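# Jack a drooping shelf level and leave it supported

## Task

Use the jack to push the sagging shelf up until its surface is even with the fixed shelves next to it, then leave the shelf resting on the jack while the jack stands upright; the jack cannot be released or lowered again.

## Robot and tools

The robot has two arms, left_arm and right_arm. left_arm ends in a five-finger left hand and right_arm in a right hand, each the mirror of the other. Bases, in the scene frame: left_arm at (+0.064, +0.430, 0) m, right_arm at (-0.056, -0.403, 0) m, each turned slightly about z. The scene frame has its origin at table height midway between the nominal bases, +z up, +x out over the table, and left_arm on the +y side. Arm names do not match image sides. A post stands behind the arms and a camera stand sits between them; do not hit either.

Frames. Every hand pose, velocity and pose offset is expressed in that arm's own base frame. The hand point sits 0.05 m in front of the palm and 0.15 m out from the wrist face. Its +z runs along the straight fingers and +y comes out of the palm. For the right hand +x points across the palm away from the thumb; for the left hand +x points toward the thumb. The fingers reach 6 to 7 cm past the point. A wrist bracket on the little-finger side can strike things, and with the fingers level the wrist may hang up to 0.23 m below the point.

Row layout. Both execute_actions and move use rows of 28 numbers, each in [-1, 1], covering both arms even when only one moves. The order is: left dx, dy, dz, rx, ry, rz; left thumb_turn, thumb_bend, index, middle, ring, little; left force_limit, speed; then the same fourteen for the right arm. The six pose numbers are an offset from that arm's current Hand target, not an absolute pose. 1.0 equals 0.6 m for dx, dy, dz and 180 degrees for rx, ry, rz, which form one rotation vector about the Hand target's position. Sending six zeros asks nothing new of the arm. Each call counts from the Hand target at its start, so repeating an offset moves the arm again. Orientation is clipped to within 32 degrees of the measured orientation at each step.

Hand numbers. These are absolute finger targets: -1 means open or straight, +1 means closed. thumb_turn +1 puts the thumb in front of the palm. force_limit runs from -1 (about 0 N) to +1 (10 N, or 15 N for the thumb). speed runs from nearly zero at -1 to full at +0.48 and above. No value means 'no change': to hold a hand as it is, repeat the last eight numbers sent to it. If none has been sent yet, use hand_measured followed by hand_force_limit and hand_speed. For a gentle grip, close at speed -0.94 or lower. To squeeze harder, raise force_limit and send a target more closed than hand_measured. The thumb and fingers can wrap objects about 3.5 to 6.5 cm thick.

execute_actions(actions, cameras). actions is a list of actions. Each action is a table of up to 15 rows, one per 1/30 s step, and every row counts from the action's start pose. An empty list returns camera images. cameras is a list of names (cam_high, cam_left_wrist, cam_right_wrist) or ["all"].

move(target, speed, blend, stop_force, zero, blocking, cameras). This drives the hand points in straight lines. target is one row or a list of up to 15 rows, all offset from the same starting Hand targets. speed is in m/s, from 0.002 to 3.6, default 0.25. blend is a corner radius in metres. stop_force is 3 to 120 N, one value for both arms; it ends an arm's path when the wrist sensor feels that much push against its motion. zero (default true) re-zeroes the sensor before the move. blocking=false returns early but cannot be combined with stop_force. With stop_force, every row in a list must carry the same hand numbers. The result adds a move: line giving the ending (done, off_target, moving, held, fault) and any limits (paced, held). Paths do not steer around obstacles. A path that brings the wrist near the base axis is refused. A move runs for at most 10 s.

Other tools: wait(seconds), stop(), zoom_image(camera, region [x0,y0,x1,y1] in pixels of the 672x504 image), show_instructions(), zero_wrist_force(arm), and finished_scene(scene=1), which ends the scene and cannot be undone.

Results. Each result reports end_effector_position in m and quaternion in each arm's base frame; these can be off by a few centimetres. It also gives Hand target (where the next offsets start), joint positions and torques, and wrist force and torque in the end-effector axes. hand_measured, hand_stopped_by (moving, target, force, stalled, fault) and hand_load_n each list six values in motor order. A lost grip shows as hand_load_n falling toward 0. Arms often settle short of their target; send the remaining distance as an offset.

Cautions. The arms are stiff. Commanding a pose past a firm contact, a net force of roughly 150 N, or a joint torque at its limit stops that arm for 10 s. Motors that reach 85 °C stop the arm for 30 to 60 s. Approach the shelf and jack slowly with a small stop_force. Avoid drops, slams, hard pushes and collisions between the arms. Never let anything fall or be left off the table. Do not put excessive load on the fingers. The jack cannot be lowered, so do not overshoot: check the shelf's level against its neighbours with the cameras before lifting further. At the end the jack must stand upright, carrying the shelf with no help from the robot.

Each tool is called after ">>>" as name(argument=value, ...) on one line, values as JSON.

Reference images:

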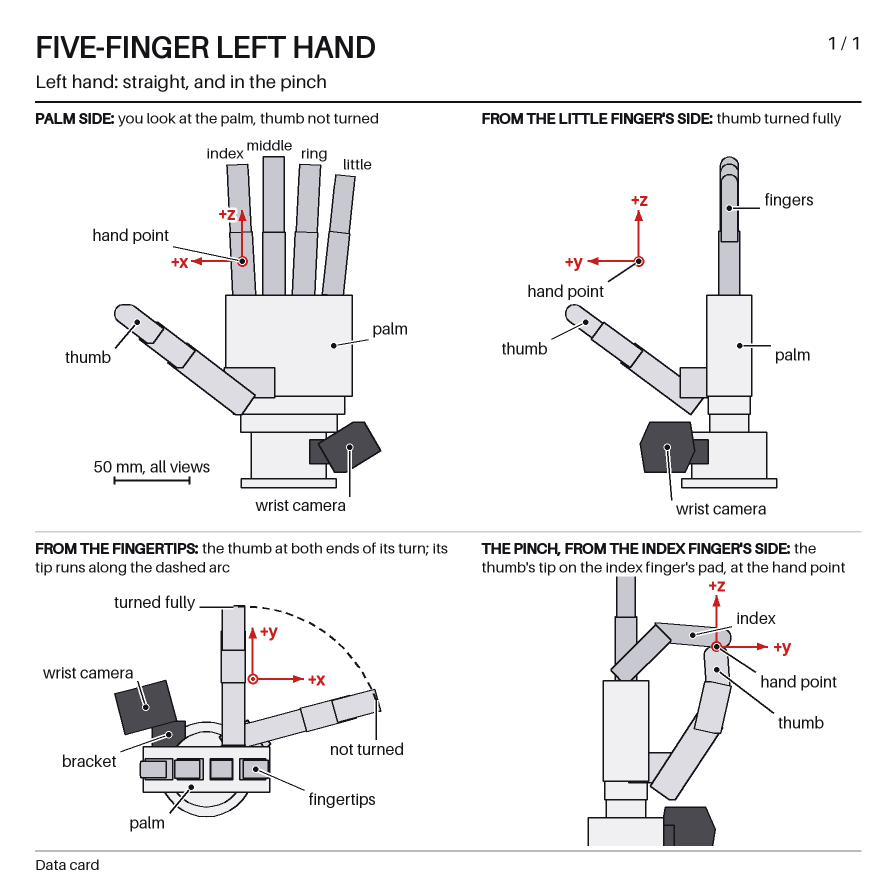

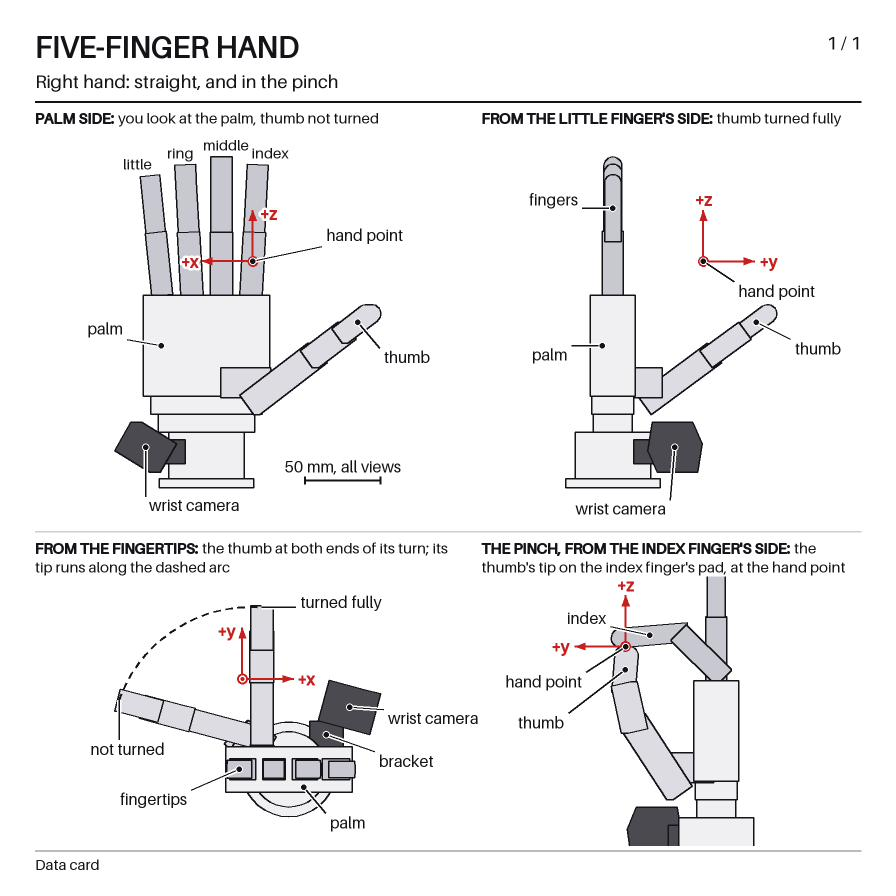

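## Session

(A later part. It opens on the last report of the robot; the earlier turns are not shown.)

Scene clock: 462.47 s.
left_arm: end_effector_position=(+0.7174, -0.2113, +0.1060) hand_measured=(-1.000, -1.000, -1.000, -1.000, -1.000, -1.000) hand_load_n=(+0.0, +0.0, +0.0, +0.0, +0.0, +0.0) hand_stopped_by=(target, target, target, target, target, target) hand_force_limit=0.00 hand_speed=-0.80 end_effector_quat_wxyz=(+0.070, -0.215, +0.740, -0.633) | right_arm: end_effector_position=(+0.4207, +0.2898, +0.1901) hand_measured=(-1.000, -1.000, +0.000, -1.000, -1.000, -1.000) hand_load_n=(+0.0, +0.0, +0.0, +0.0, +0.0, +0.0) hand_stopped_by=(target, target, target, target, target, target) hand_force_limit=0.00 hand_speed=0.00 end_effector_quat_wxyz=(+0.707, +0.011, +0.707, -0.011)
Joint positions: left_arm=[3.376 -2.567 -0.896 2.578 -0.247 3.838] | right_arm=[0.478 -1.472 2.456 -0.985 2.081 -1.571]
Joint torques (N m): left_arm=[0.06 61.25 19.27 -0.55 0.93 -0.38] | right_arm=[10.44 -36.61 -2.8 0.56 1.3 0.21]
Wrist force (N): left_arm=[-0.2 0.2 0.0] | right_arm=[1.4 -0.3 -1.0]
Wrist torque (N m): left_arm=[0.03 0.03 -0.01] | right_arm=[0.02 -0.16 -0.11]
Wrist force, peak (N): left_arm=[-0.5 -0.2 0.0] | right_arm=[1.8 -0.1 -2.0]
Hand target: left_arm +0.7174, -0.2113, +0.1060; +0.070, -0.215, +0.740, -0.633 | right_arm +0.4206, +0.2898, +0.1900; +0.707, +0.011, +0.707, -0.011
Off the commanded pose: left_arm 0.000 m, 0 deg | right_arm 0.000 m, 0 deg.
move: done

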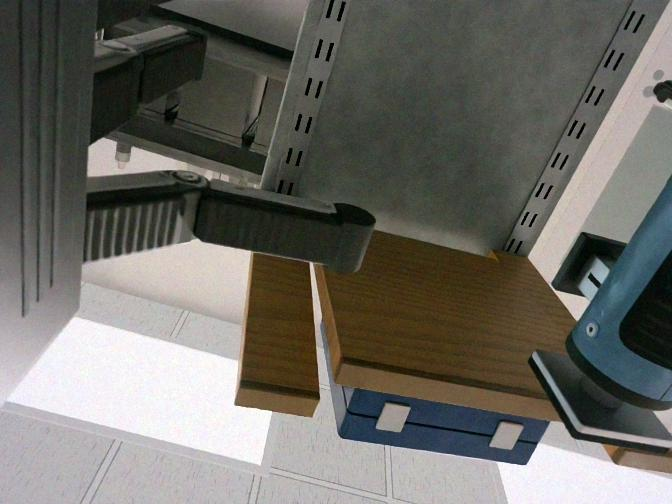

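>>> move(target=[[0,0,0,0,0,0,-1,-1,-1,-1,-1,-1,0,-0.8,0.0525,0.025,0.0217,0,0,0,1,-1,-1,-1,-1,-1,0,0],[0,0,0,0,0,0,-1,-1,-1,-1,-1,-1,0,-0.8,0.0530,0.1087,0.0217,0,0,0,1,-1,-1,-1,-1,-1,0,0]], speed=[0.1,0.05], cameras=["cam_high","cam_right_wrist"])

Scene clock: 518.90 s.
left_arm: end_effector_position=(+0.7174, -0.2113, +0.1060) hand_measured=(-1.000, -1.000, -1.000, -1.000, -1.000, -1.000) hand_load_n=(-0.5, +0.0, +0.0, +0.0, +0.0, +0.0) hand_stopped_by=(target, target, target, target, target, target) hand_force_limit=0.00 hand_speed=-0.80 end_effector_quat_wxyz=(+0.070, -0.215, +0.740, -0.633) | right_arm: end_effector_position=(+0.4524, +0.3550, +0.2030) hand_measured=(+1.000, -1.000, -1.000, -1.000, -1.000, -1.000) hand_load_n=(-0.5, +0.0, +0.0, +0.0, +0.0, +0.0) hand_stopped_by=(target, target, target, target, target, target) hand_force_limit=0.00 hand_speed=0.00 end_effector_quat_wxyz=(+0.707, +0.011, +0.707, -0.011)
Joint positions: left_arm=[3.376 -2.567 -0.896 2.578 -0.247 3.838] | right_arm=[0.61 -1.353 2.246 -0.894 2.213 -1.572]
Joint torques (N m): left_arm=[0.06 61.42 18.19 -0.91 0.96 -0.41] | right_arm=[9.91 -5.9 -25.87 0.74 1.32 1.33]
Wrist force (N): left_arm=[-0.2 -0.1 0.1] | right_arm=[1.4 0.4 -1.3]
Wrist torque (N m): left_arm=[-0.01 0.03 0.00] | right_arm=[0.14 -0.16 -0.08]
Wrist force, peak (N): left_arm=[-0.6 -0.2 -0.1] | right_arm=[2.2 -1.0 -1.9]
Hand target: left_arm +0.7174, -0.2113, +0.1060; +0.070, -0.215, +0.740, -0.633 | right_arm +0.4524, +0.3551, +0.2031; +0.707, +0.011, +0.707, -0.011
Off the commanded pose: left_arm 0.000 m, 0 deg | right_arm 0.000 m, 0 deg.
move: done

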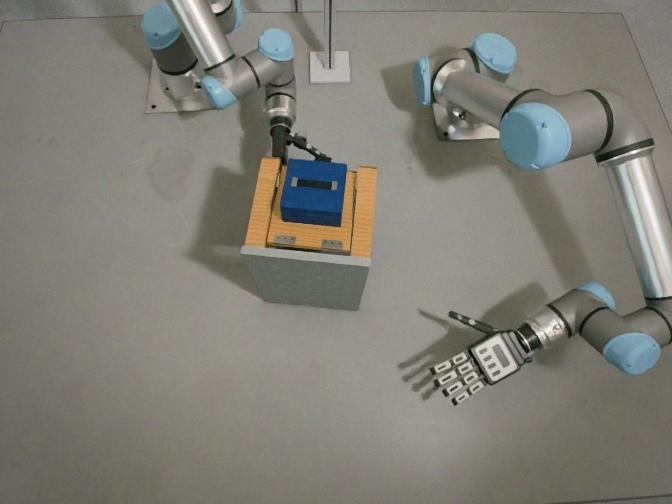

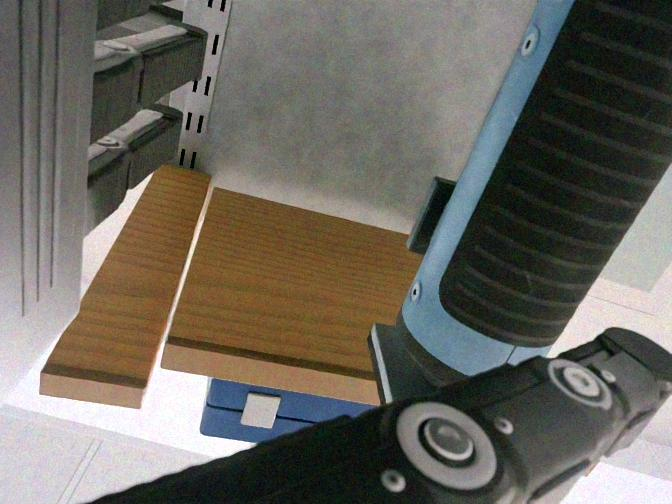

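>>> zoom_image(camera="cam_right_wrist", region=[340, 120, 672, 452])

Scaled by 1.518 from the camera's image (finer frame: 960x720).

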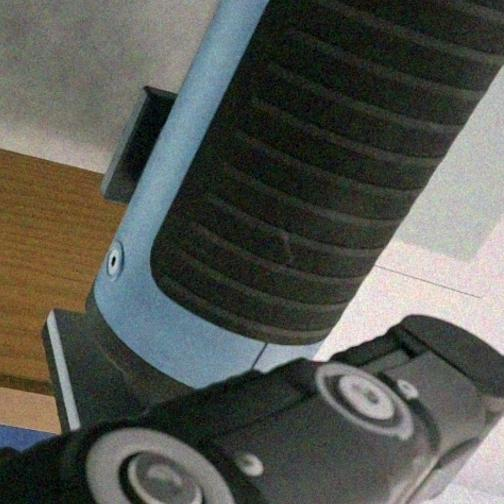

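>>> move(target=[0,0,0,0,0,0,-1,-1,-1,-1,-1,-1,0,-0.8,0.0027,0.0842,-0.0042,0,0,0,1,-1,-1,-1,-1,-1,0,0], speed=0.04, stop_force=5, cameras=["cam_high","cam_right_wrist"])

>>> zoom_image(camera="cam_right_wrist", region=[80, 0, 584, 504])

Scene clock: 548.30 s.
left_arm: end_effector_position=(+0.7174, -0.2113, +0.1060) hand_measured=(-1.000, -1.000, -1.000, -1.000, -1.000, -1.000) hand_load_n=(-0.5, +0.0, +0.0, +0.0, +0.0, +0.0) hand_stopped_by=(target, target, target, target, target, target) hand_force_limit=0.00 hand_speed=-0.80 end_effector_quat_wxyz=(+0.070, -0.215, +0.740, -0.633) | right_arm: end_effector_position=(+0.4541, +0.4056, +0.2005) hand_measured=(+1.000, -1.000, -1.000, -1.000, -1.000, -1.000) hand_load_n=(+0.0, +0.0, +0.0, +0.0, +0.0, +0.0) hand_stopped_by=(target, target, target, target, target, target) hand_force_limit=0.00 hand_speed=0.00 end_effector_quat_wxyz=(+0.707, +0.011, +0.707, -0.011)
Joint positions: left_arm=[3.376 -2.567 -0.896 2.578 -0.247 3.838] | right_arm=[0.718 -1.261 2.124 -0.863 2.32 -1.572]
Joint torques (N m): left_arm=[-0.96 61.21 18.31 -0.64 1.04 -0.38] | right_arm=[9.85 -8.5 -25.95 0.87 1.34 1.6]
Wrist force (N): left_arm=[-0.5 0.3 -0.3] | right_arm=[1.4 0.2 -1.3]
Wrist torque (N m): left_arm=[0.07 0.06 -0.04] | right_arm=[0.10 -0.15 -0.08]
Wrist force, peak (N): left_arm=[-0.5 0.3 -0.3] | right_arm=[1.7 0.2 -1.4]
Hand target: left_arm +0.7174, -0.2113, +0.1060; +0.070, -0.215, +0.740, -0.633 | right_arm +0.4541, +0.4056, +0.2005; +0.707, +0.011, +0.707, -0.011
Off the commanded pose: left_arm 0.000 m, 0 deg | right_arm 0.000 m, 0 deg.
move: done

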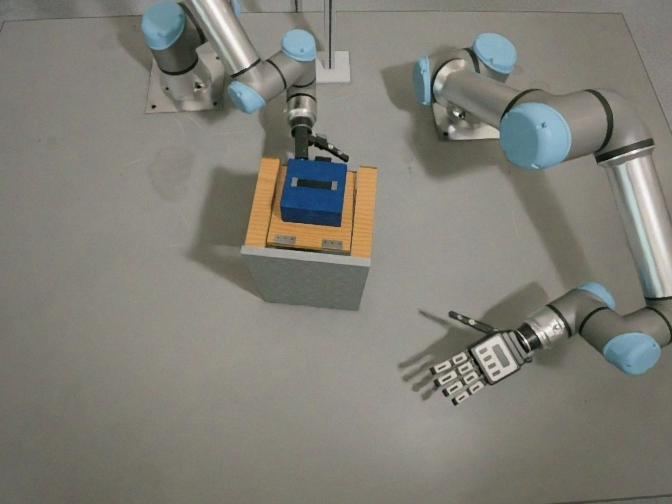

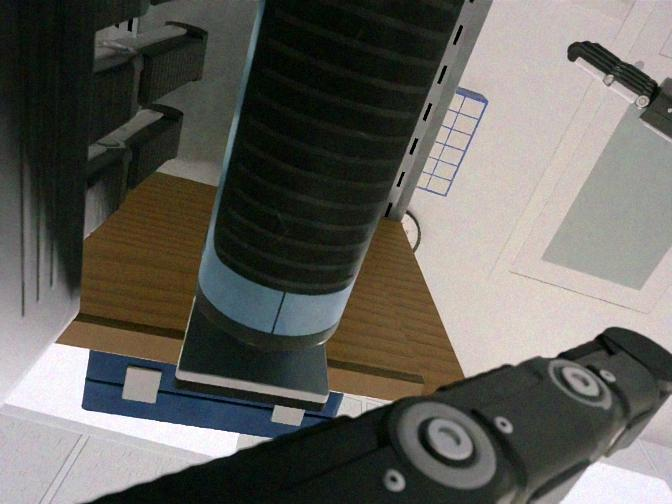

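Scaled by 1.000.

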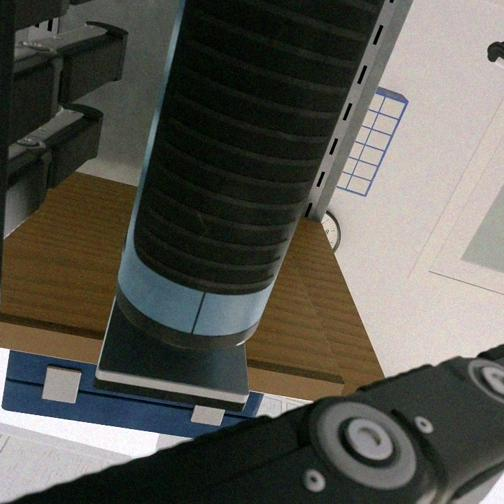

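>>> move(target=[0,0,0,0,0,0,-1,-1,-1,-1,-1,-1,0,-0.8,0,0,0,0,0,0,1,-0.5,-0.64,-0.25,-0.25,-0.25,-0.8,-0.6], cameras=["cam_right_wrist"])

Scene clock: 558.63 s.
left_arm: end_effector_position=(+0.7174, -0.2113, +0.1060) hand_measured=(-1.000, -1.000, -1.000, -1.000, -1.000, -1.000) hand_load_n=(+0.0, +0.0, +0.0, +0.0, +0.0, +0.0) hand_stopped_by=(target, target, target, target, target, target) hand_force_limit=0.00 hand_speed=-0.80 end_effector_quat_wxyz=(+0.070, -0.215, +0.740, -0.633) | right_arm: end_effector_position=(+0.4541, +0.4056, +0.2005) hand_measured=(+1.000, -0.500, -0.640, -0.250, -0.266, -0.304) hand_load_n=(-0.5, +0.0, +0.0, +0.5, +0.5, +0.0) hand_stopped_by=(target, target, target, target, force, force) hand_force_limit=-0.80 hand_speed=-0.60 end_effector_quat_wxyz=(+0.707, +0.011, +0.707, -0.011)
Joint positions: left_arm=[3.376 -2.567 -0.896 2.578 -0.247 3.838] | right_arm=[0.718 -1.261 2.124 -0.863 2.32 -1.572]
Joint torques (N m): left_arm=[0.77 60.56 18.97 -0.61 0.94 -0.65] | right_arm=[9.32 -10.5 -20.82 0.67 0.12 1.64]
Wrist force (N): left_arm=[-0.2 -0.2 -0.3] | right_arm=[1.5 -0.2 -0.7]
Wrist torque (N m): left_arm=[-0.01 0.02 0.00] | right_arm=[0.07 -0.18 -0.10]
Wrist force, peak (N): left_arm=[-0.6 0.2 0.0] | right_arm=[1.6 0.1 -1.6]
Hand target: left_arm +0.7174, -0.2113, +0.1060; +0.070, -0.215, +0.740, -0.633 | right_arm +0.4541, +0.4056, +0.2005; +0.707, +0.011, +0.707, -0.011
Off the commanded pose: left_arm 0.000 m, 0 deg | right_arm 0.000 m, 0 deg.
move: done

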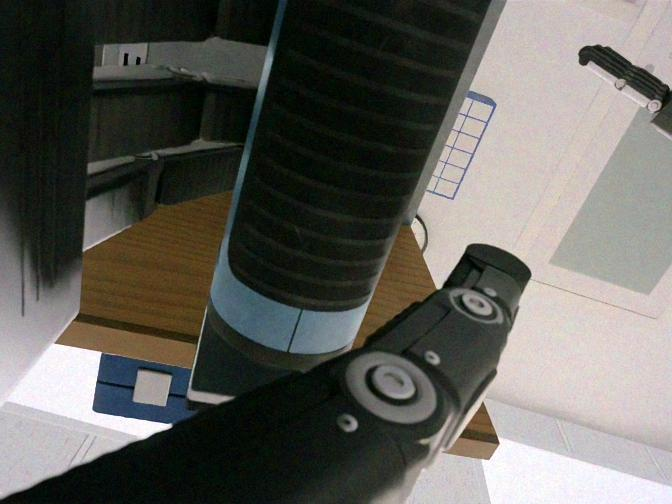

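>>> move(target=[0,0,0,0,0,0,-1,-1,-1,-1,-1,-1,0,-0.8,0,0,0,0,0,0,1,0.1,-0.64,-0.1,-0.24,-0.28,-0.7,-0.85], cameras=["cam_right_wrist"])

Scene clock: 565.70 s.
left_arm: end_effector_position=(+0.7174, -0.2113, +0.1060) hand_measured=(-1.000, -1.000, -1.000, -1.000, -1.000, -1.000) hand_load_n=(+0.0, +0.0, +0.0, +0.0, +0.0, +0.0) hand_stopped_by=(target, target, target, target, target, target) hand_force_limit=0.00 hand_speed=-0.80 end_effector_quat_wxyz=(+0.070, -0.215, +0.740, -0.633) | right_arm: end_effector_position=(+0.4541, +0.4056, +0.2005) hand_measured=(+1.000, -0.324, -0.640, -0.100, -0.240, -0.280) hand_load_n=(+0.0, +3.0, +0.0, +3.0, +0.0, +0.5) hand_stopped_by=(target, force, target, target, target, target) hand_force_limit=-0.70 hand_speed=-0.85 end_effector_quat_wxyz=(+0.707, +0.011, +0.707, -0.011)
Joint positions: left_arm=[3.376 -2.567 -0.896 2.578 -0.247 3.838] | right_arm=[0.718 -1.261 2.124 -0.863 2.32 -1.572]
Joint torques (N m): left_arm=[-0.54 61.48 19.33 -0.53 0.83 -0.63] | right_arm=[6.51 -19.24 -7.07 0.06 -1.35 1.51]
Wrist force (N): left_arm=[-0.2 -0.1 -0.3] | right_arm=[2.0 -0.2 -0.8]
Wrist torque (N m): left_arm=[0.01 0.01 0.00] | right_arm=[0.12 -0.24 -0.12]
Wrist force, peak (N): left_arm=[-0.4 0.4 0.3] | right_arm=[2.2 -0.6 -0.5]
Hand target: left_arm +0.7174, -0.2113, +0.1060; +0.070, -0.215, +0.740, -0.633 | right_arm +0.4541, +0.4056, +0.2005; +0.707, +0.011, +0.707, -0.011
Off the commanded pose: left_arm 0.000 m, 0 deg | right_arm 0.000 m, 0 deg.
move: done

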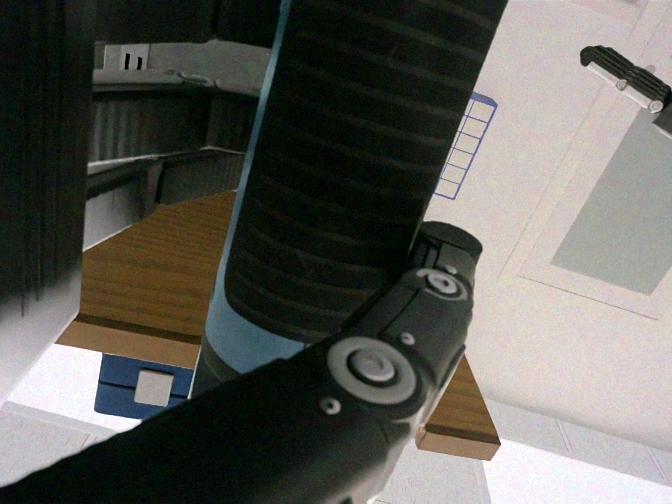

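>>> move(target=[0,0,0,0,0,0,-1,-1,-1,-1,-1,-1,0,-0.8,0,0,0,0,0,0,1,0.1,-0.64,0.1,0.1,0.1,-0.5,-0.85], cameras=["cam_right_wrist"])

Scene clock: 575.00 s.
left_arm: end_effector_position=(+0.7174, -0.2113, +0.1060) hand_measured=(-1.000, -1.000, -1.000, -1.000, -1.000, -1.000) hand_load_n=(+0.0, +0.0, +0.0, +0.0, -0.5, +0.0) hand_stopped_by=(target, target, target, target, target, target) hand_force_limit=0.00 hand_speed=-0.80 end_effector_quat_wxyz=(+0.070, -0.215, +0.740, -0.633) | right_arm: end_effector_position=(+0.4541, +0.4056, +0.2005) hand_measured=(+1.000, -0.322, -0.640, -0.100, +0.100, +0.100) hand_load_n=(+0.0, +0.0, +0.0, +0.0, +0.0, +0.5) hand_stopped_by=(target, force, target, force, target, target) hand_force_limit=-0.50 hand_speed=-0.85 end_effector_quat_wxyz=(+0.707, +0.011, +0.707, -0.011)
Joint positions: left_arm=[3.376 -2.567 -0.896 2.578 -0.247 3.838] | right_arm=[0.718 -1.261 2.124 -0.863 2.32 -1.572]
Joint torques (N m): left_arm=[0.21 61.14 18.56 -0.18 0.97 -0.6] | right_arm=[3.49 -27.8 -6.96 -0.45 -0.94 1.56]
Wrist force (N): left_arm=[0.0 0.1 0.2] | right_arm=[1.8 1.0 -0.7]
Wrist torque (N m): left_arm=[0.01 0.00 0.00] | right_arm=[0.19 -0.27 -0.05]
Wrist force, peak (N): left_arm=[-0.6 -0.2 -0.1] | right_arm=[3.0 0.7 0.1]
Hand target: left_arm +0.7174, -0.2113, +0.1060; +0.070, -0.215, +0.740, -0.633 | right_arm +0.4541, +0.4056, +0.2005; +0.707, +0.011, +0.707, -0.011
Off the commanded pose: left_arm 0.000 m, 0 deg | right_arm 0.000 m, 0 deg.
move: done

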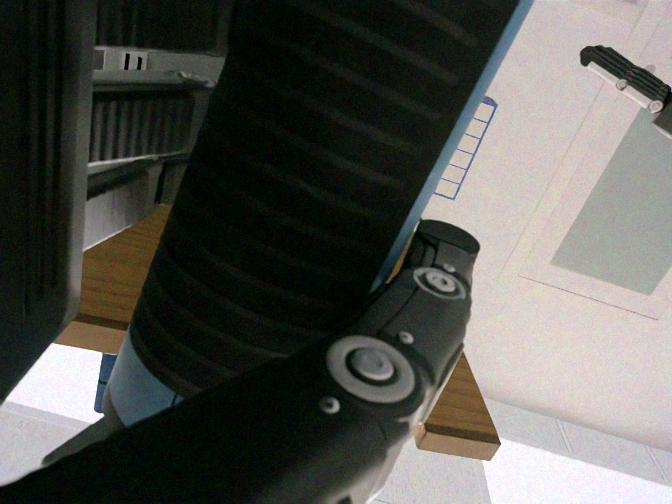

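>>> move(target=[0,0,0,0,0,0,-1,-1,-1,-1,-1,-1,0,-0.8,0,0,0,0,0,0,1,-0.6,-0.8,-0.45,-0.45,-0.45,-0.5,-0.7], cameras=["cam_right_wrist"])

Scene clock: 591.27 s.
left_arm: end_effector_position=(+0.7174, -0.2113, +0.1060) hand_measured=(-1.000, -1.000, -1.000, -1.000, -1.000, -1.000) hand_load_n=(+0.0, +0.0, +0.0, -0.5, +0.0, +0.0) hand_stopped_by=(target, target, target, target, target, target) hand_force_limit=0.00 hand_speed=-0.80 end_effector_quat_wxyz=(+0.070, -0.215, +0.740, -0.633) | right_arm: end_effector_position=(+0.4541, +0.4056, +0.2005) hand_measured=(+1.000, -0.600, -0.800, -0.450, -0.450, -0.450) hand_load_n=(+0.0, +0.0, +0.0, +0.0, +0.0, +0.0) hand_stopped_by=(target, target, target, target, target, target) hand_force_limit=-0.50 hand_speed=-0.70 end_effector_quat_wxyz=(+0.707, +0.011, +0.707, -0.011)
Joint positions: left_arm=[3.376 -2.567 -0.896 2.578 -0.247 3.838] | right_arm=[0.718 -1.261 2.124 -0.863 2.32 -1.572]
Joint torques (N m): left_arm=[-0.37 61.94 18.75 -0.43 0.92 -0.68] | right_arm=[1.17 -36.64 -7.02 -0.96 0.96 1.37]
Wrist force (N): left_arm=[-0.3 0.1 0.2] | right_arm=[1.8 0.3 -1.4]
Wrist torque (N m): left_arm=[0.00 0.05 -0.02] | right_arm=[0.13 -0.22 -0.06]
Wrist force, peak (N): left_arm=[-0.2 0.5 -0.2] | right_arm=[1.9 1.4 -1.2]
Hand target: left_arm +0.7174, -0.2113, +0.1060; +0.070, -0.215, +0.740, -0.633 | right_arm +0.4541, +0.4056, +0.2005; +0.707, +0.011, +0.707, -0.011
Off the commanded pose: left_arm 0.000 m, 0 deg | right_arm 0.000 m, 0 deg.
move: done

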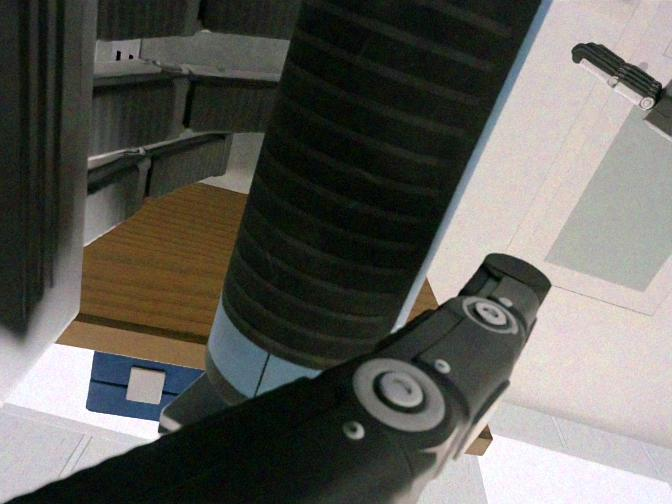

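>>> move(target=[-0.6495,0.0123,0.24,0.0538,-0.559,-0.1537,-1,-1,-1,-1,-1,-1,0,-0.8,0,0,0,0,0,0,1,-0.6,-0.8,-0.45,-0.45,-0.45,-0.5,-0.7], cameras=["all"])

Scene clock: 629.47 s.
left_arm: end_effector_position=(+0.3277, -0.2039, +0.2500) hand_measured=(-1.000, -1.000, -1.000, -1.000, -1.000, -1.000) hand_load_n=(+0.0, +0.0, +0.0, +0.0, +0.5, +0.0) hand_stopped_by=(target, target, target, target, target, target) hand_force_limit=0.00 hand_speed=-0.80 end_effector_quat_wxyz=(+0.489, +0.510, +0.490, -0.510) | right_arm: end_effector_position=(+0.4541, +0.4056, +0.2005) hand_measured=(+1.000, -0.600, -0.800, -0.450, -0.450, -0.450) hand_load_n=(-0.5, +0.0, +0.0, +0.0, +0.0, +0.0) hand_stopped_by=(target, target, target, target, target, target) hand_force_limit=-0.50 hand_speed=-0.70 end_effector_quat_wxyz=(+0.707, +0.011, +0.707, -0.011)
Joint positions: left_arm=[3.807 -1.356 -2.312 3.669 0.706 4.711] | right_arm=[0.718 -1.261 2.124 -0.863 2.32 -1.572]
Joint torques (N m): left_arm=[10.78 24.65 7.51 -2.6 2.08 1.47] | right_arm=[-3.67 -49.55 -7.08 -2.47 1.05 1.07]
Wrist force (N): left_arm=[3.7 -4.9 -0.5] | right_arm=[1.8 0.3 -1.6]
Wrist torque (N m): left_arm=[-0.54 -0.25 0.31] | right_arm=[0.14 -0.22 -0.06]
Wrist force, peak (N): left_arm=[3.6 -5.6 -0.7] | right_arm=[2.0 0.3 -1.7]
Hand target: left_arm +0.3277, -0.2039, +0.2500; +0.489, +0.510, +0.490, -0.510 | right_arm +0.4541, +0.4056, +0.2005; +0.707, +0.011, +0.707, -0.011
Off the commanded pose: left_arm 0.000 m, 0 deg | right_arm 0.000 m, 0 deg.
move: done

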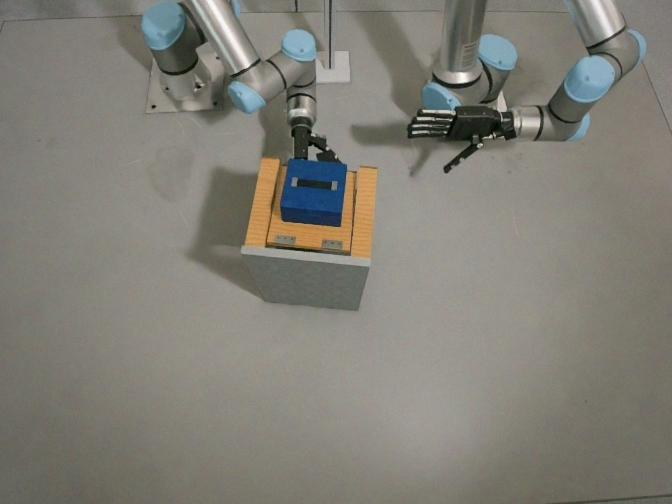

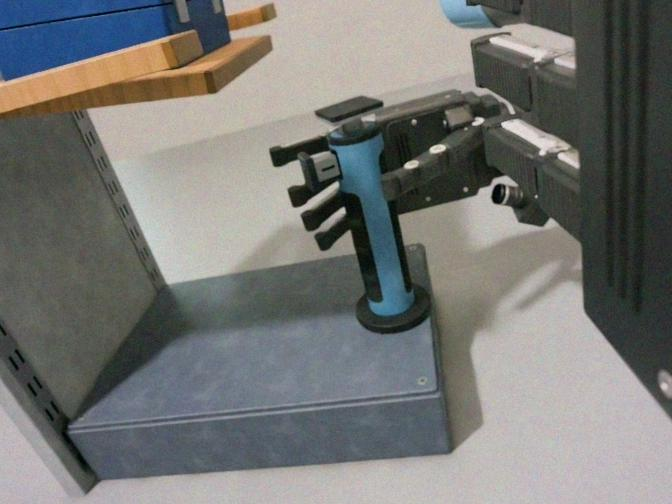

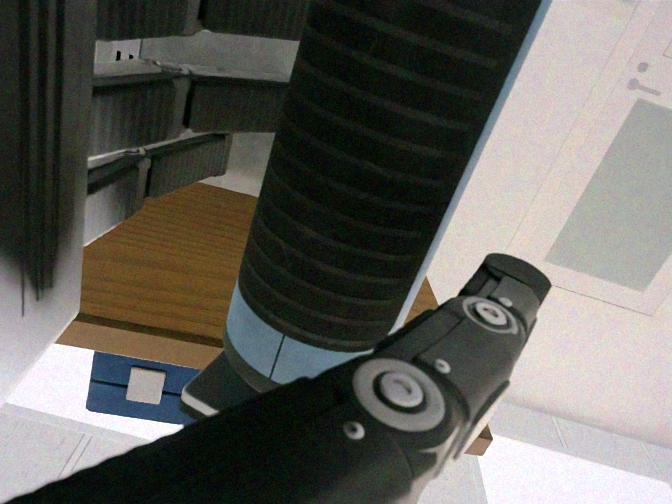

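>>> move(target=[[0,0,0,0,0,0,-1,-1,-1,-1,-1,-1,0,-0.8,0,0,0,0,0,0,1,-1,-1,-1,-1,-1,-0.5,-0.2],[0,0,0,0,0,0,-1,-1,-1,-1,-1,-1,0,-0.8,0.02,-0.1,0,0,0,0,1,-1,-1,-1,-1,-1,-0.5,-0.2],[0,0,0,0,0,0,-1,-1,-1,-1,-1,-1,0,-0.8,0.02,-0.1,0,0,0,0.111,1,-1,-1,-1,-1,-1,-0.5,-0.2]], speed=0.08, cameras=["cam_left_wrist","cam_right_wrist"])

>>> zoom_image(camera="cam_right_wrist", region=[340, 100, 672, 432])

>>> zoom_image(camera="cam_left_wrist", region=[240, 60, 480, 360])

Scene clock: 674.33 s.
left_arm: end_effector_position=(+0.3277, -0.2039, +0.2500) hand_measured=(-1.000, -1.000, -1.000, -1.000, -1.000, -1.000) hand_load_n=(+0.0, +0.0, +0.0, +0.0, +0.0, +0.0) hand_stopped_by=(target, target, target, target, target, target) hand_force_limit=0.00 hand_speed=-0.80 end_effector_quat_wxyz=(+0.489, +0.510, +0.490, -0.510) | right_arm: end_effector_position=(+0.4661, +0.3456, +0.2005) hand_measured=(+1.000, -1.000, -1.000, -1.000, -1.000, -1.000) hand_load_n=(+0.0, +0.5, +0.0, +0.0, +0.0, +0.0) hand_stopped_by=(target, target, target, target, target, target) hand_force_limit=-0.50 hand_speed=-0.20 end_effector_quat_wxyz=(+0.698, -0.112, +0.698, +0.111)
Joint positions: left_arm=[3.807 -1.356 -2.312 3.669 0.706 4.711] | right_arm=[0.282 -1.428 2.355 -0.928 1.536 -1.571]
Joint torques (N m): left_arm=[11.97 24.3 7.18 -2.49 1.8 1.49] | right_arm=[-8.2 -40.44 -2.92 -3.77 -1.41 -0.17]
Wrist force (N): left_arm=[3.9 -5.0 -0.6] | right_arm=[1.7 0.4 -1.2]
Wrist torque (N m): left_arm=[-0.56 -0.29 0.32] | right_arm=[0.12 -0.22 -0.09]
Wrist force, peak (N): left_arm=[4.2 -5.3 -0.5] | right_arm=[2.0 1.3 -3.9]
Hand target: left_arm +0.3277, -0.2039, +0.2500; +0.489, +0.510, +0.490, -0.510 | right_arm +0.4661, +0.3456, +0.2005; +0.698, -0.112, +0.698, +0.111
Off the commanded pose: left_arm 0.000 m, 0 deg | right_arm 0.000 m, 0 deg.
move: done

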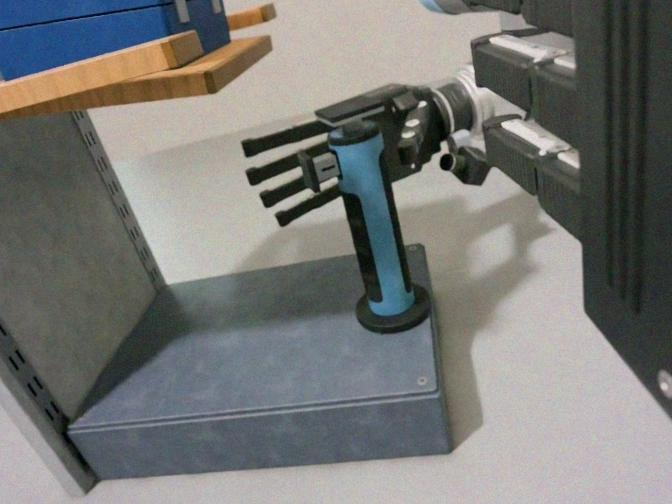

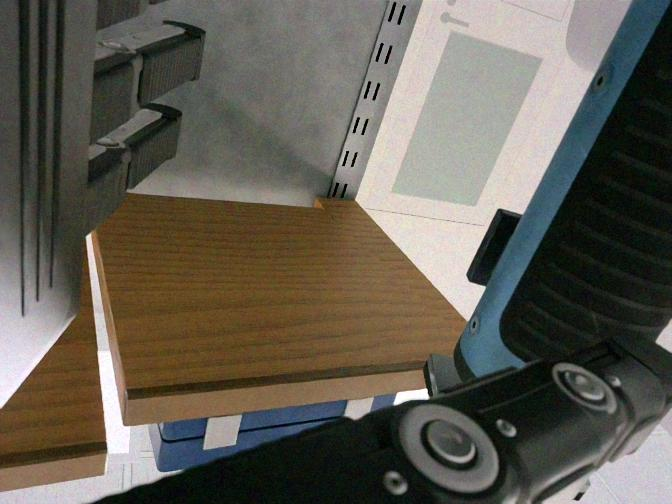

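Scaled by 1.518 from the camera's image (finer frame: 960x720).

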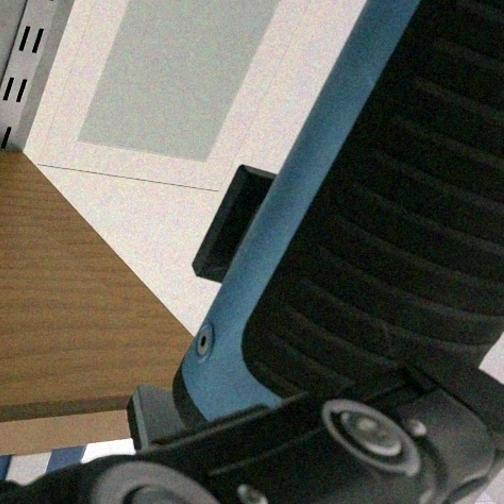

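Scaled by 1.680 from the camera's image (finer frame: 960x720).

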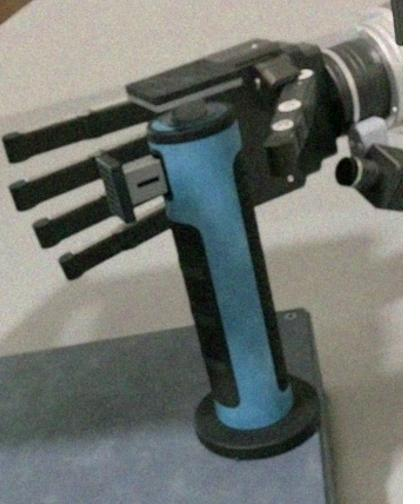

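>>> move(target=[0,0,0,0,0,0,-1,-1,-1,-1,-1,-1,0,-0.8,0.0047,0.0025,-0.0033,0,0,0.044,1,-1,-1,-1,-1,-1,-0.5,-0.2], speed=0.08, cameras=["cam_left_wrist","cam_right_wrist"])

>>> zoom_image(camera="cam_right_wrist", region=[340, 100, 672, 432])

Scene clock: 746.13 s.
left_arm: end_effector_position=(+0.3277, -0.2039, +0.2500) hand_measured=(-1.000, -1.000, -1.000, -1.000, -1.000, -1.000) hand_load_n=(+0.0, +0.0, +0.0, +0.0, +0.0, +0.0) hand_stopped_by=(target, target, target, target, target, target) hand_force_limit=0.00 hand_speed=-0.80 end_effector_quat_wxyz=(+0.489, +0.510, +0.490, -0.510) | right_arm: end_effector_position=(+0.4689, +0.3471, +0.1986) hand_measured=(+1.000, -1.000, -1.000, -1.000, -1.000, -1.000) hand_load_n=(+0.0, +0.0, +0.0, +0.0, +0.0, +0.0) hand_stopped_by=(target, target, target, target, target, target) hand_force_limit=-0.50 hand_speed=-0.20 end_effector_quat_wxyz=(+0.689, -0.160, +0.689, +0.159)
Joint positions: left_arm=[3.807 -1.356 -2.312 3.669 0.706 4.711] | right_arm=[0.174 -1.418 2.351 -0.934 1.29 -1.571]
Joint torques (N m): left_arm=[11.59 23.41 8.36 -2.31 1.93 1.26] | right_arm=[-8.13 -3.62 -24.49 -3.74 -1.33 0.66]
Wrist force (N): left_arm=[3.9 -4.8 -0.7] | right_arm=[1.6 0.0 -1.2]
Wrist torque (N m): left_arm=[-0.53 -0.29 0.31] | right_arm=[0.05 -0.22 -0.11]
Wrist force, peak (N): left_arm=[3.9 -5.2 -0.6] | right_arm=[1.7 0.2 -1.5]
Hand target: left_arm +0.3277, -0.2039, +0.2500; +0.489, +0.510, +0.490, -0.510 | right_arm +0.4689, +0.3471, +0.1986; +0.689, -0.160, +0.689, +0.159
Off the commanded pose: left_arm 0.000 m, 0 deg | right_arm 0.000 m, 0 deg.
move: done

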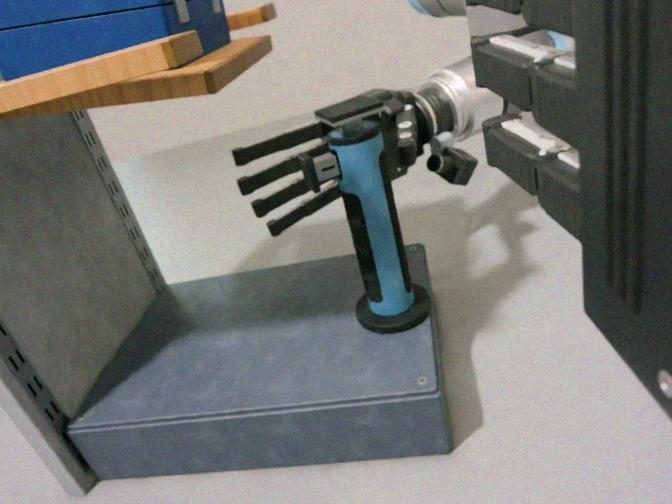

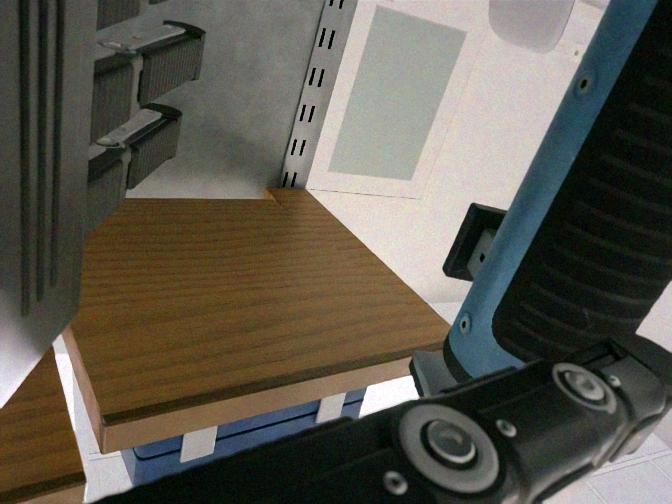

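Scaled by 1.518 from the camera's image (finer frame: 960x720).

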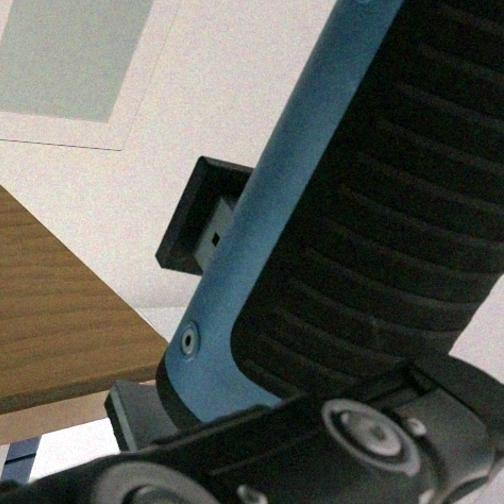

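>>> move(target=[[0,0,0,0,0,0,-1,-1,-1,-1,-1,-1,0,-0.8,-0.0165,-0.0082,-0.005,0,0,0,1,-1,-1,-1,-1,-1,-0.5,-0.2],[0,0,0,0,0,0,-1,-1,-1,-1,-1,-1,0,-0.8,-0.0692,0.0978,-0.005,0,0,0,1,-1,-1,-1,-1,-1,-0.5,-0.2]], speed=0.05, stop_force=5, cameras=["cam_left_wrist","cam_right_wrist"])

>>> zoom_image(camera="cam_left_wrist", region=[240, 60, 480, 360])

Scene clock: 772.47 s.
left_arm: end_effector_position=(+0.3277, -0.2039, +0.2500) hand_measured=(-1.000, -1.000, -1.000, -1.000, -1.000, -1.000) hand_load_n=(+0.0, +0.0, +0.0, +0.0, +0.0, +0.0) hand_stopped_by=(target, target, target, target, target, target) hand_force_limit=0.00 hand_speed=-0.80 end_effector_quat_wxyz=(+0.489, +0.510, +0.490, -0.510) | right_arm: end_effector_position=(+0.4274, +0.4058, +0.1956) hand_measured=(+1.000, -1.000, -1.000, -1.000, -1.000, -1.000) hand_load_n=(+0.0, +0.0, +0.0, +0.0, +0.0, +0.0) hand_stopped_by=(target, target, target, target, target, target) hand_force_limit=-0.50 hand_speed=-0.20 end_effector_quat_wxyz=(+0.689, -0.160, +0.689, +0.159)
Joint positions: left_arm=[3.807 -1.356 -2.312 3.669 0.706 4.711] | right_arm=[0.4 -1.396 2.336 -0.94 1.516 -1.571]
Joint torques (N m): left_arm=[10.94 24.17 9.17 -2.45 1.89 1.07] | right_arm=[10.24 -4.34 -25.5 0.56 1.18 1.18]
Wrist force (N): left_arm=[3.8 -5.0 -0.6] | right_arm=[1.6 0.0 -1.3]
Wrist torque (N m): left_arm=[-0.57 -0.27 0.31] | right_arm=[0.04 -0.20 -0.11]
Wrist force, peak (N): left_arm=[4.0 -5.2 -0.5] | right_arm=[1.7 0.3 -1.7]
Hand target: left_arm +0.3277, -0.2039, +0.2500; +0.489, +0.510, +0.490, -0.510 | right_arm +0.4274, +0.4058, +0.1956; +0.689, -0.160, +0.689, +0.159
Off the commanded pose: left_arm 0.000 m, 0 deg | right_arm 0.000 m, 0 deg.
move: done

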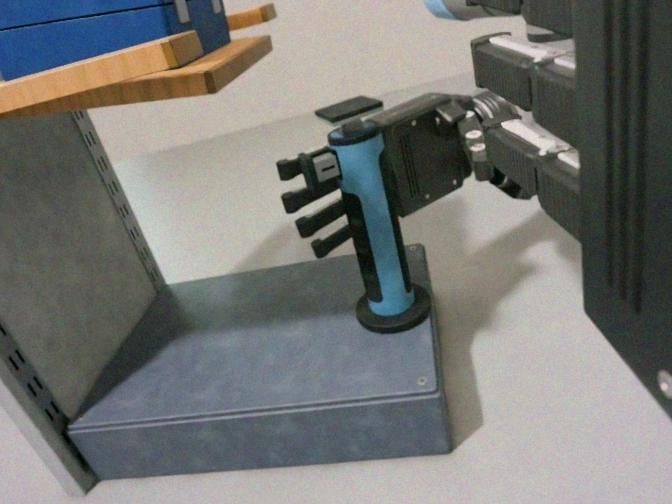

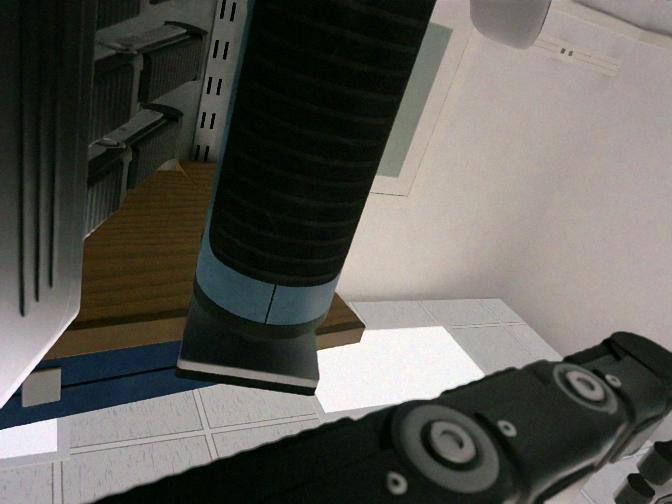

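Scaled by 1.680 from the camera's image (finer frame: 960x720).

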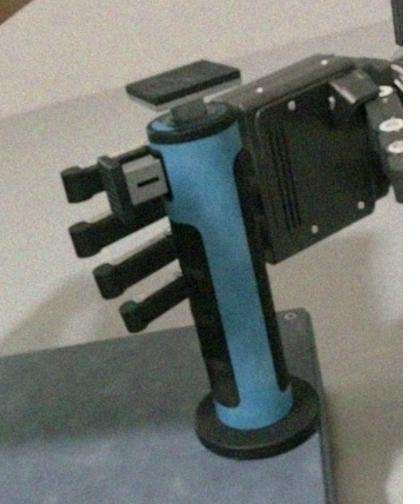

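>>> move(target=[[0,0,0,0,0,0,-1,-1,-1,-1,-1,-1,0,-0.8,-0.0052,0.0105,0,0,0,0,1,-1,-1,-1,-1,-1,-0.5,-0.2],[0,0,0,0,0,0,-1,-1,-1,-1,-1,-1,0,-0.8,0.0442,0.035,0,0,0,0,1,-1,-1,-1,-1,-1,-0.5,-0.2]], speed=0.03, stop_force=4, cameras=["cam_left_wrist","cam_right_wrist"])

>>> zoom_image(camera="cam_left_wrist", region=[240, 60, 480, 360])

Scene clock: 787.17 s.
left_arm: end_effector_position=(+0.3277, -0.2039, +0.2500) hand_measured=(-1.000, -1.000, -1.000, -1.000, -1.000, -1.000) hand_load_n=(+0.0, +0.0, +0.0, +0.0, +0.0, +0.0) hand_stopped_by=(target, target, target, target, target, target) hand_force_limit=0.00 hand_speed=-0.80 end_effector_quat_wxyz=(+0.489, +0.510, +0.490, -0.510) | right_arm: end_effector_position=(+0.4539, +0.4268, +0.1956) hand_measured=(+1.000, -1.000, -1.000, -1.000, -1.000, -1.000) hand_load_n=(+0.0, +0.0, +0.0, +0.0, +0.0, +0.0) hand_stopped_by=(target, target, target, target, target, target) hand_force_limit=-0.50 hand_speed=-0.20 end_effector_quat_wxyz=(+0.689, -0.160, +0.689, +0.159)
Joint positions: left_arm=[3.807 -1.356 -2.312 3.669 0.706 4.711] | right_arm=[0.427 -1.328 2.243 -0.915 1.543 -1.571]
Joint torques (N m): left_arm=[11.16 23.1 8.74 -2.34 1.99 1.17] | right_arm=[9.91 -6.52 -25.43 0.5 1.21 -0.49]
Wrist force (N): left_arm=[3.4 -4.9 -0.7] | right_arm=[1.5 0.0 -1.6]
Wrist torque (N m): left_arm=[-0.54 -0.21 0.29] | right_arm=[0.09 -0.16 -0.10]
Wrist force, peak (N): left_arm=[4.0 -5.2 -0.7] | right_arm=[1.8 0.2 -1.5]
Hand target: left_arm +0.3277, -0.2039, +0.2500; +0.489, +0.510, +0.490, -0.510 | right_arm +0.4539, +0.4268, +0.1956; +0.689, -0.160, +0.689, +0.159
Off the commanded pose: left_arm 0.000 m, 0 deg | right_arm 0.000 m, 0 deg.
move: done

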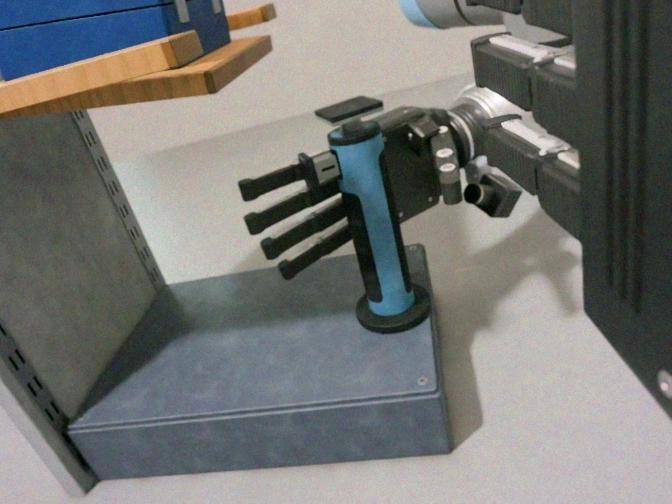

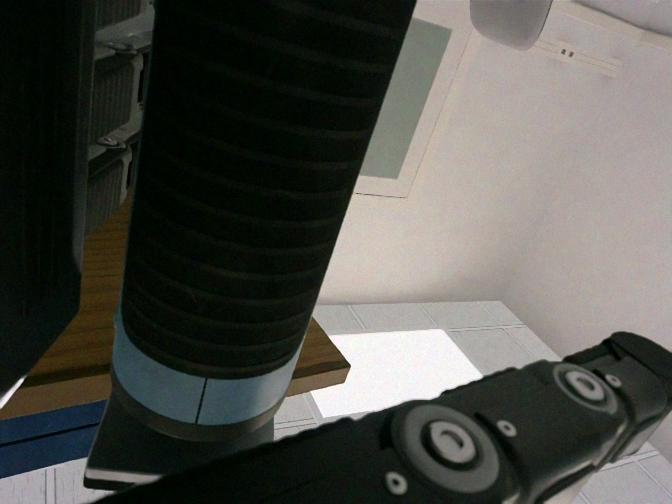

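Scaled by 1.680 from the camera's image (finer frame: 960x720).

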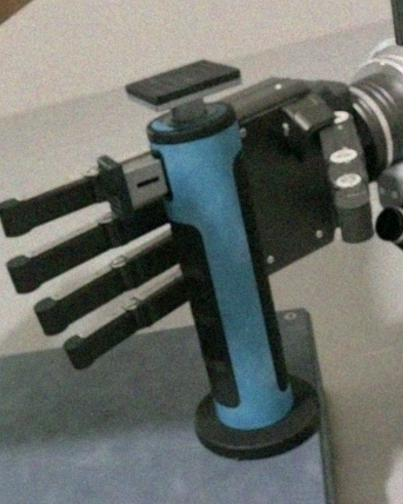

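>>> move(target=[0,0,0,0,0,0,-1,-1,-1,-1,-1,-1,0,-0.8,0.0239,0.0119,0,0,0,0,1,-1,-1,-1,-1,-1,-0.5,-0.2], speed=0.03, stop_force=4, cameras=["cam_left_wrist","cam_right_wrist"])

>>> zoom_image(camera="cam_left_wrist", region=[240, 60, 480, 360])

Scene clock: 814.30 s.
left_arm: end_effector_position=(+0.3277, -0.2039, +0.2500) hand_measured=(-1.000, -1.000, -1.000, -1.000, -1.000, -1.000) hand_load_n=(+0.0, +0.0, +0.0, +0.0, +0.0, +0.0) hand_stopped_by=(target, target, target, target, target, target) hand_force_limit=0.00 hand_speed=-0.80 end_effector_quat_wxyz=(+0.489, +0.510, +0.490, -0.510) | right_arm: end_effector_position=(+0.4682, +0.4339, +0.1956) hand_measured=(+1.000, -1.000, -1.000, -1.000, -1.000, -1.000) hand_load_n=(+0.0, +0.0, +0.0, +0.0, +0.0, +0.0) hand_stopped_by=(target, target, target, target, target, target) hand_force_limit=-0.50 hand_speed=-0.20 end_effector_quat_wxyz=(+0.689, -0.160, +0.689, +0.159)
Joint positions: left_arm=[3.807 -1.356 -2.312 3.669 0.706 4.711] | right_arm=[0.428 -1.299 2.2 -0.902 1.544 -1.571]
Joint torques (N m): left_arm=[11.33 22.42 7.6 -2.2 1.81 1.23] | right_arm=[9.85 -8.19 -25.88 0.58 1.27 -1.75]
Wrist force (N): left_arm=[3.9 -5.1 -0.8] | right_arm=[1.5 0.2 -1.7]
Wrist torque (N m): left_arm=[-0.57 -0.29 0.32] | right_arm=[0.13 -0.16 -0.10]
Wrist force, peak (N): left_arm=[3.9 -5.2 -0.7] | right_arm=[1.8 0.3 -1.7]
Hand target: left_arm +0.3277, -0.2039, +0.2500; +0.489, +0.510, +0.490, -0.510 | right_arm +0.4682, +0.4339, +0.1956; +0.689, -0.160, +0.689, +0.159
Off the commanded pose: left_arm 0.000 m, 0 deg | right_arm 0.000 m, 0 deg.
move: done

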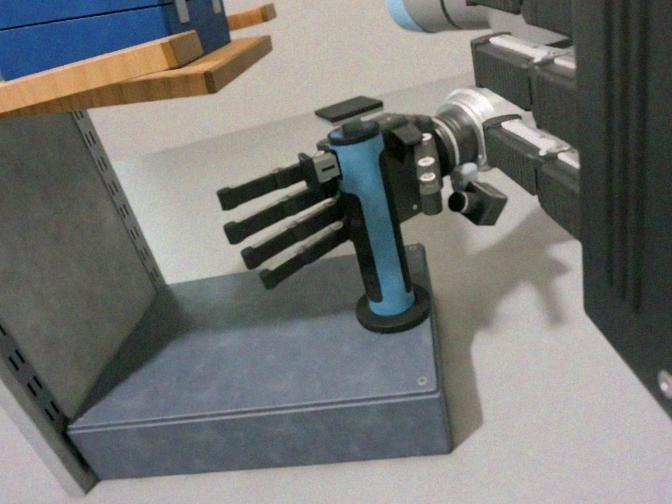

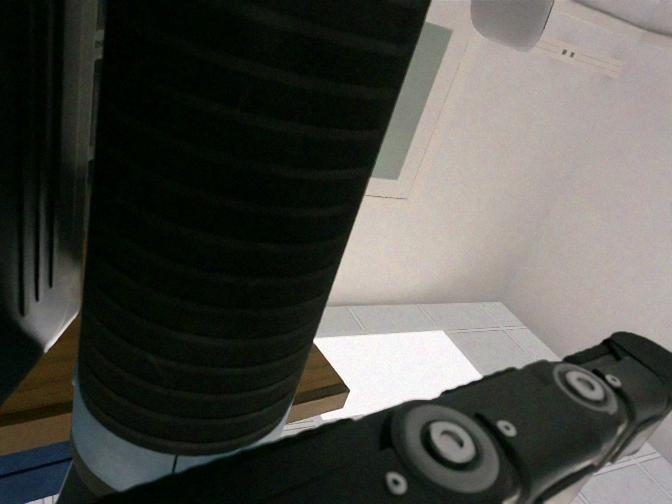

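Scaled by 1.680 from the camera's image (finer frame: 960x720).

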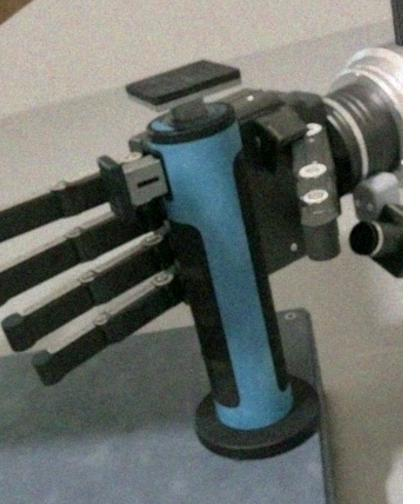

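>>> zoom_image(camera="cam_left_wrist", region=[0, 0, 300, 200])

Scaled by 1.680 from the camera's image (finer frame: 960x720).

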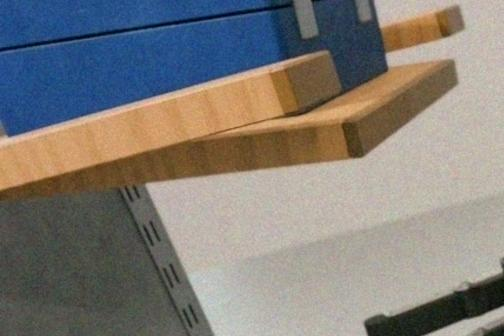

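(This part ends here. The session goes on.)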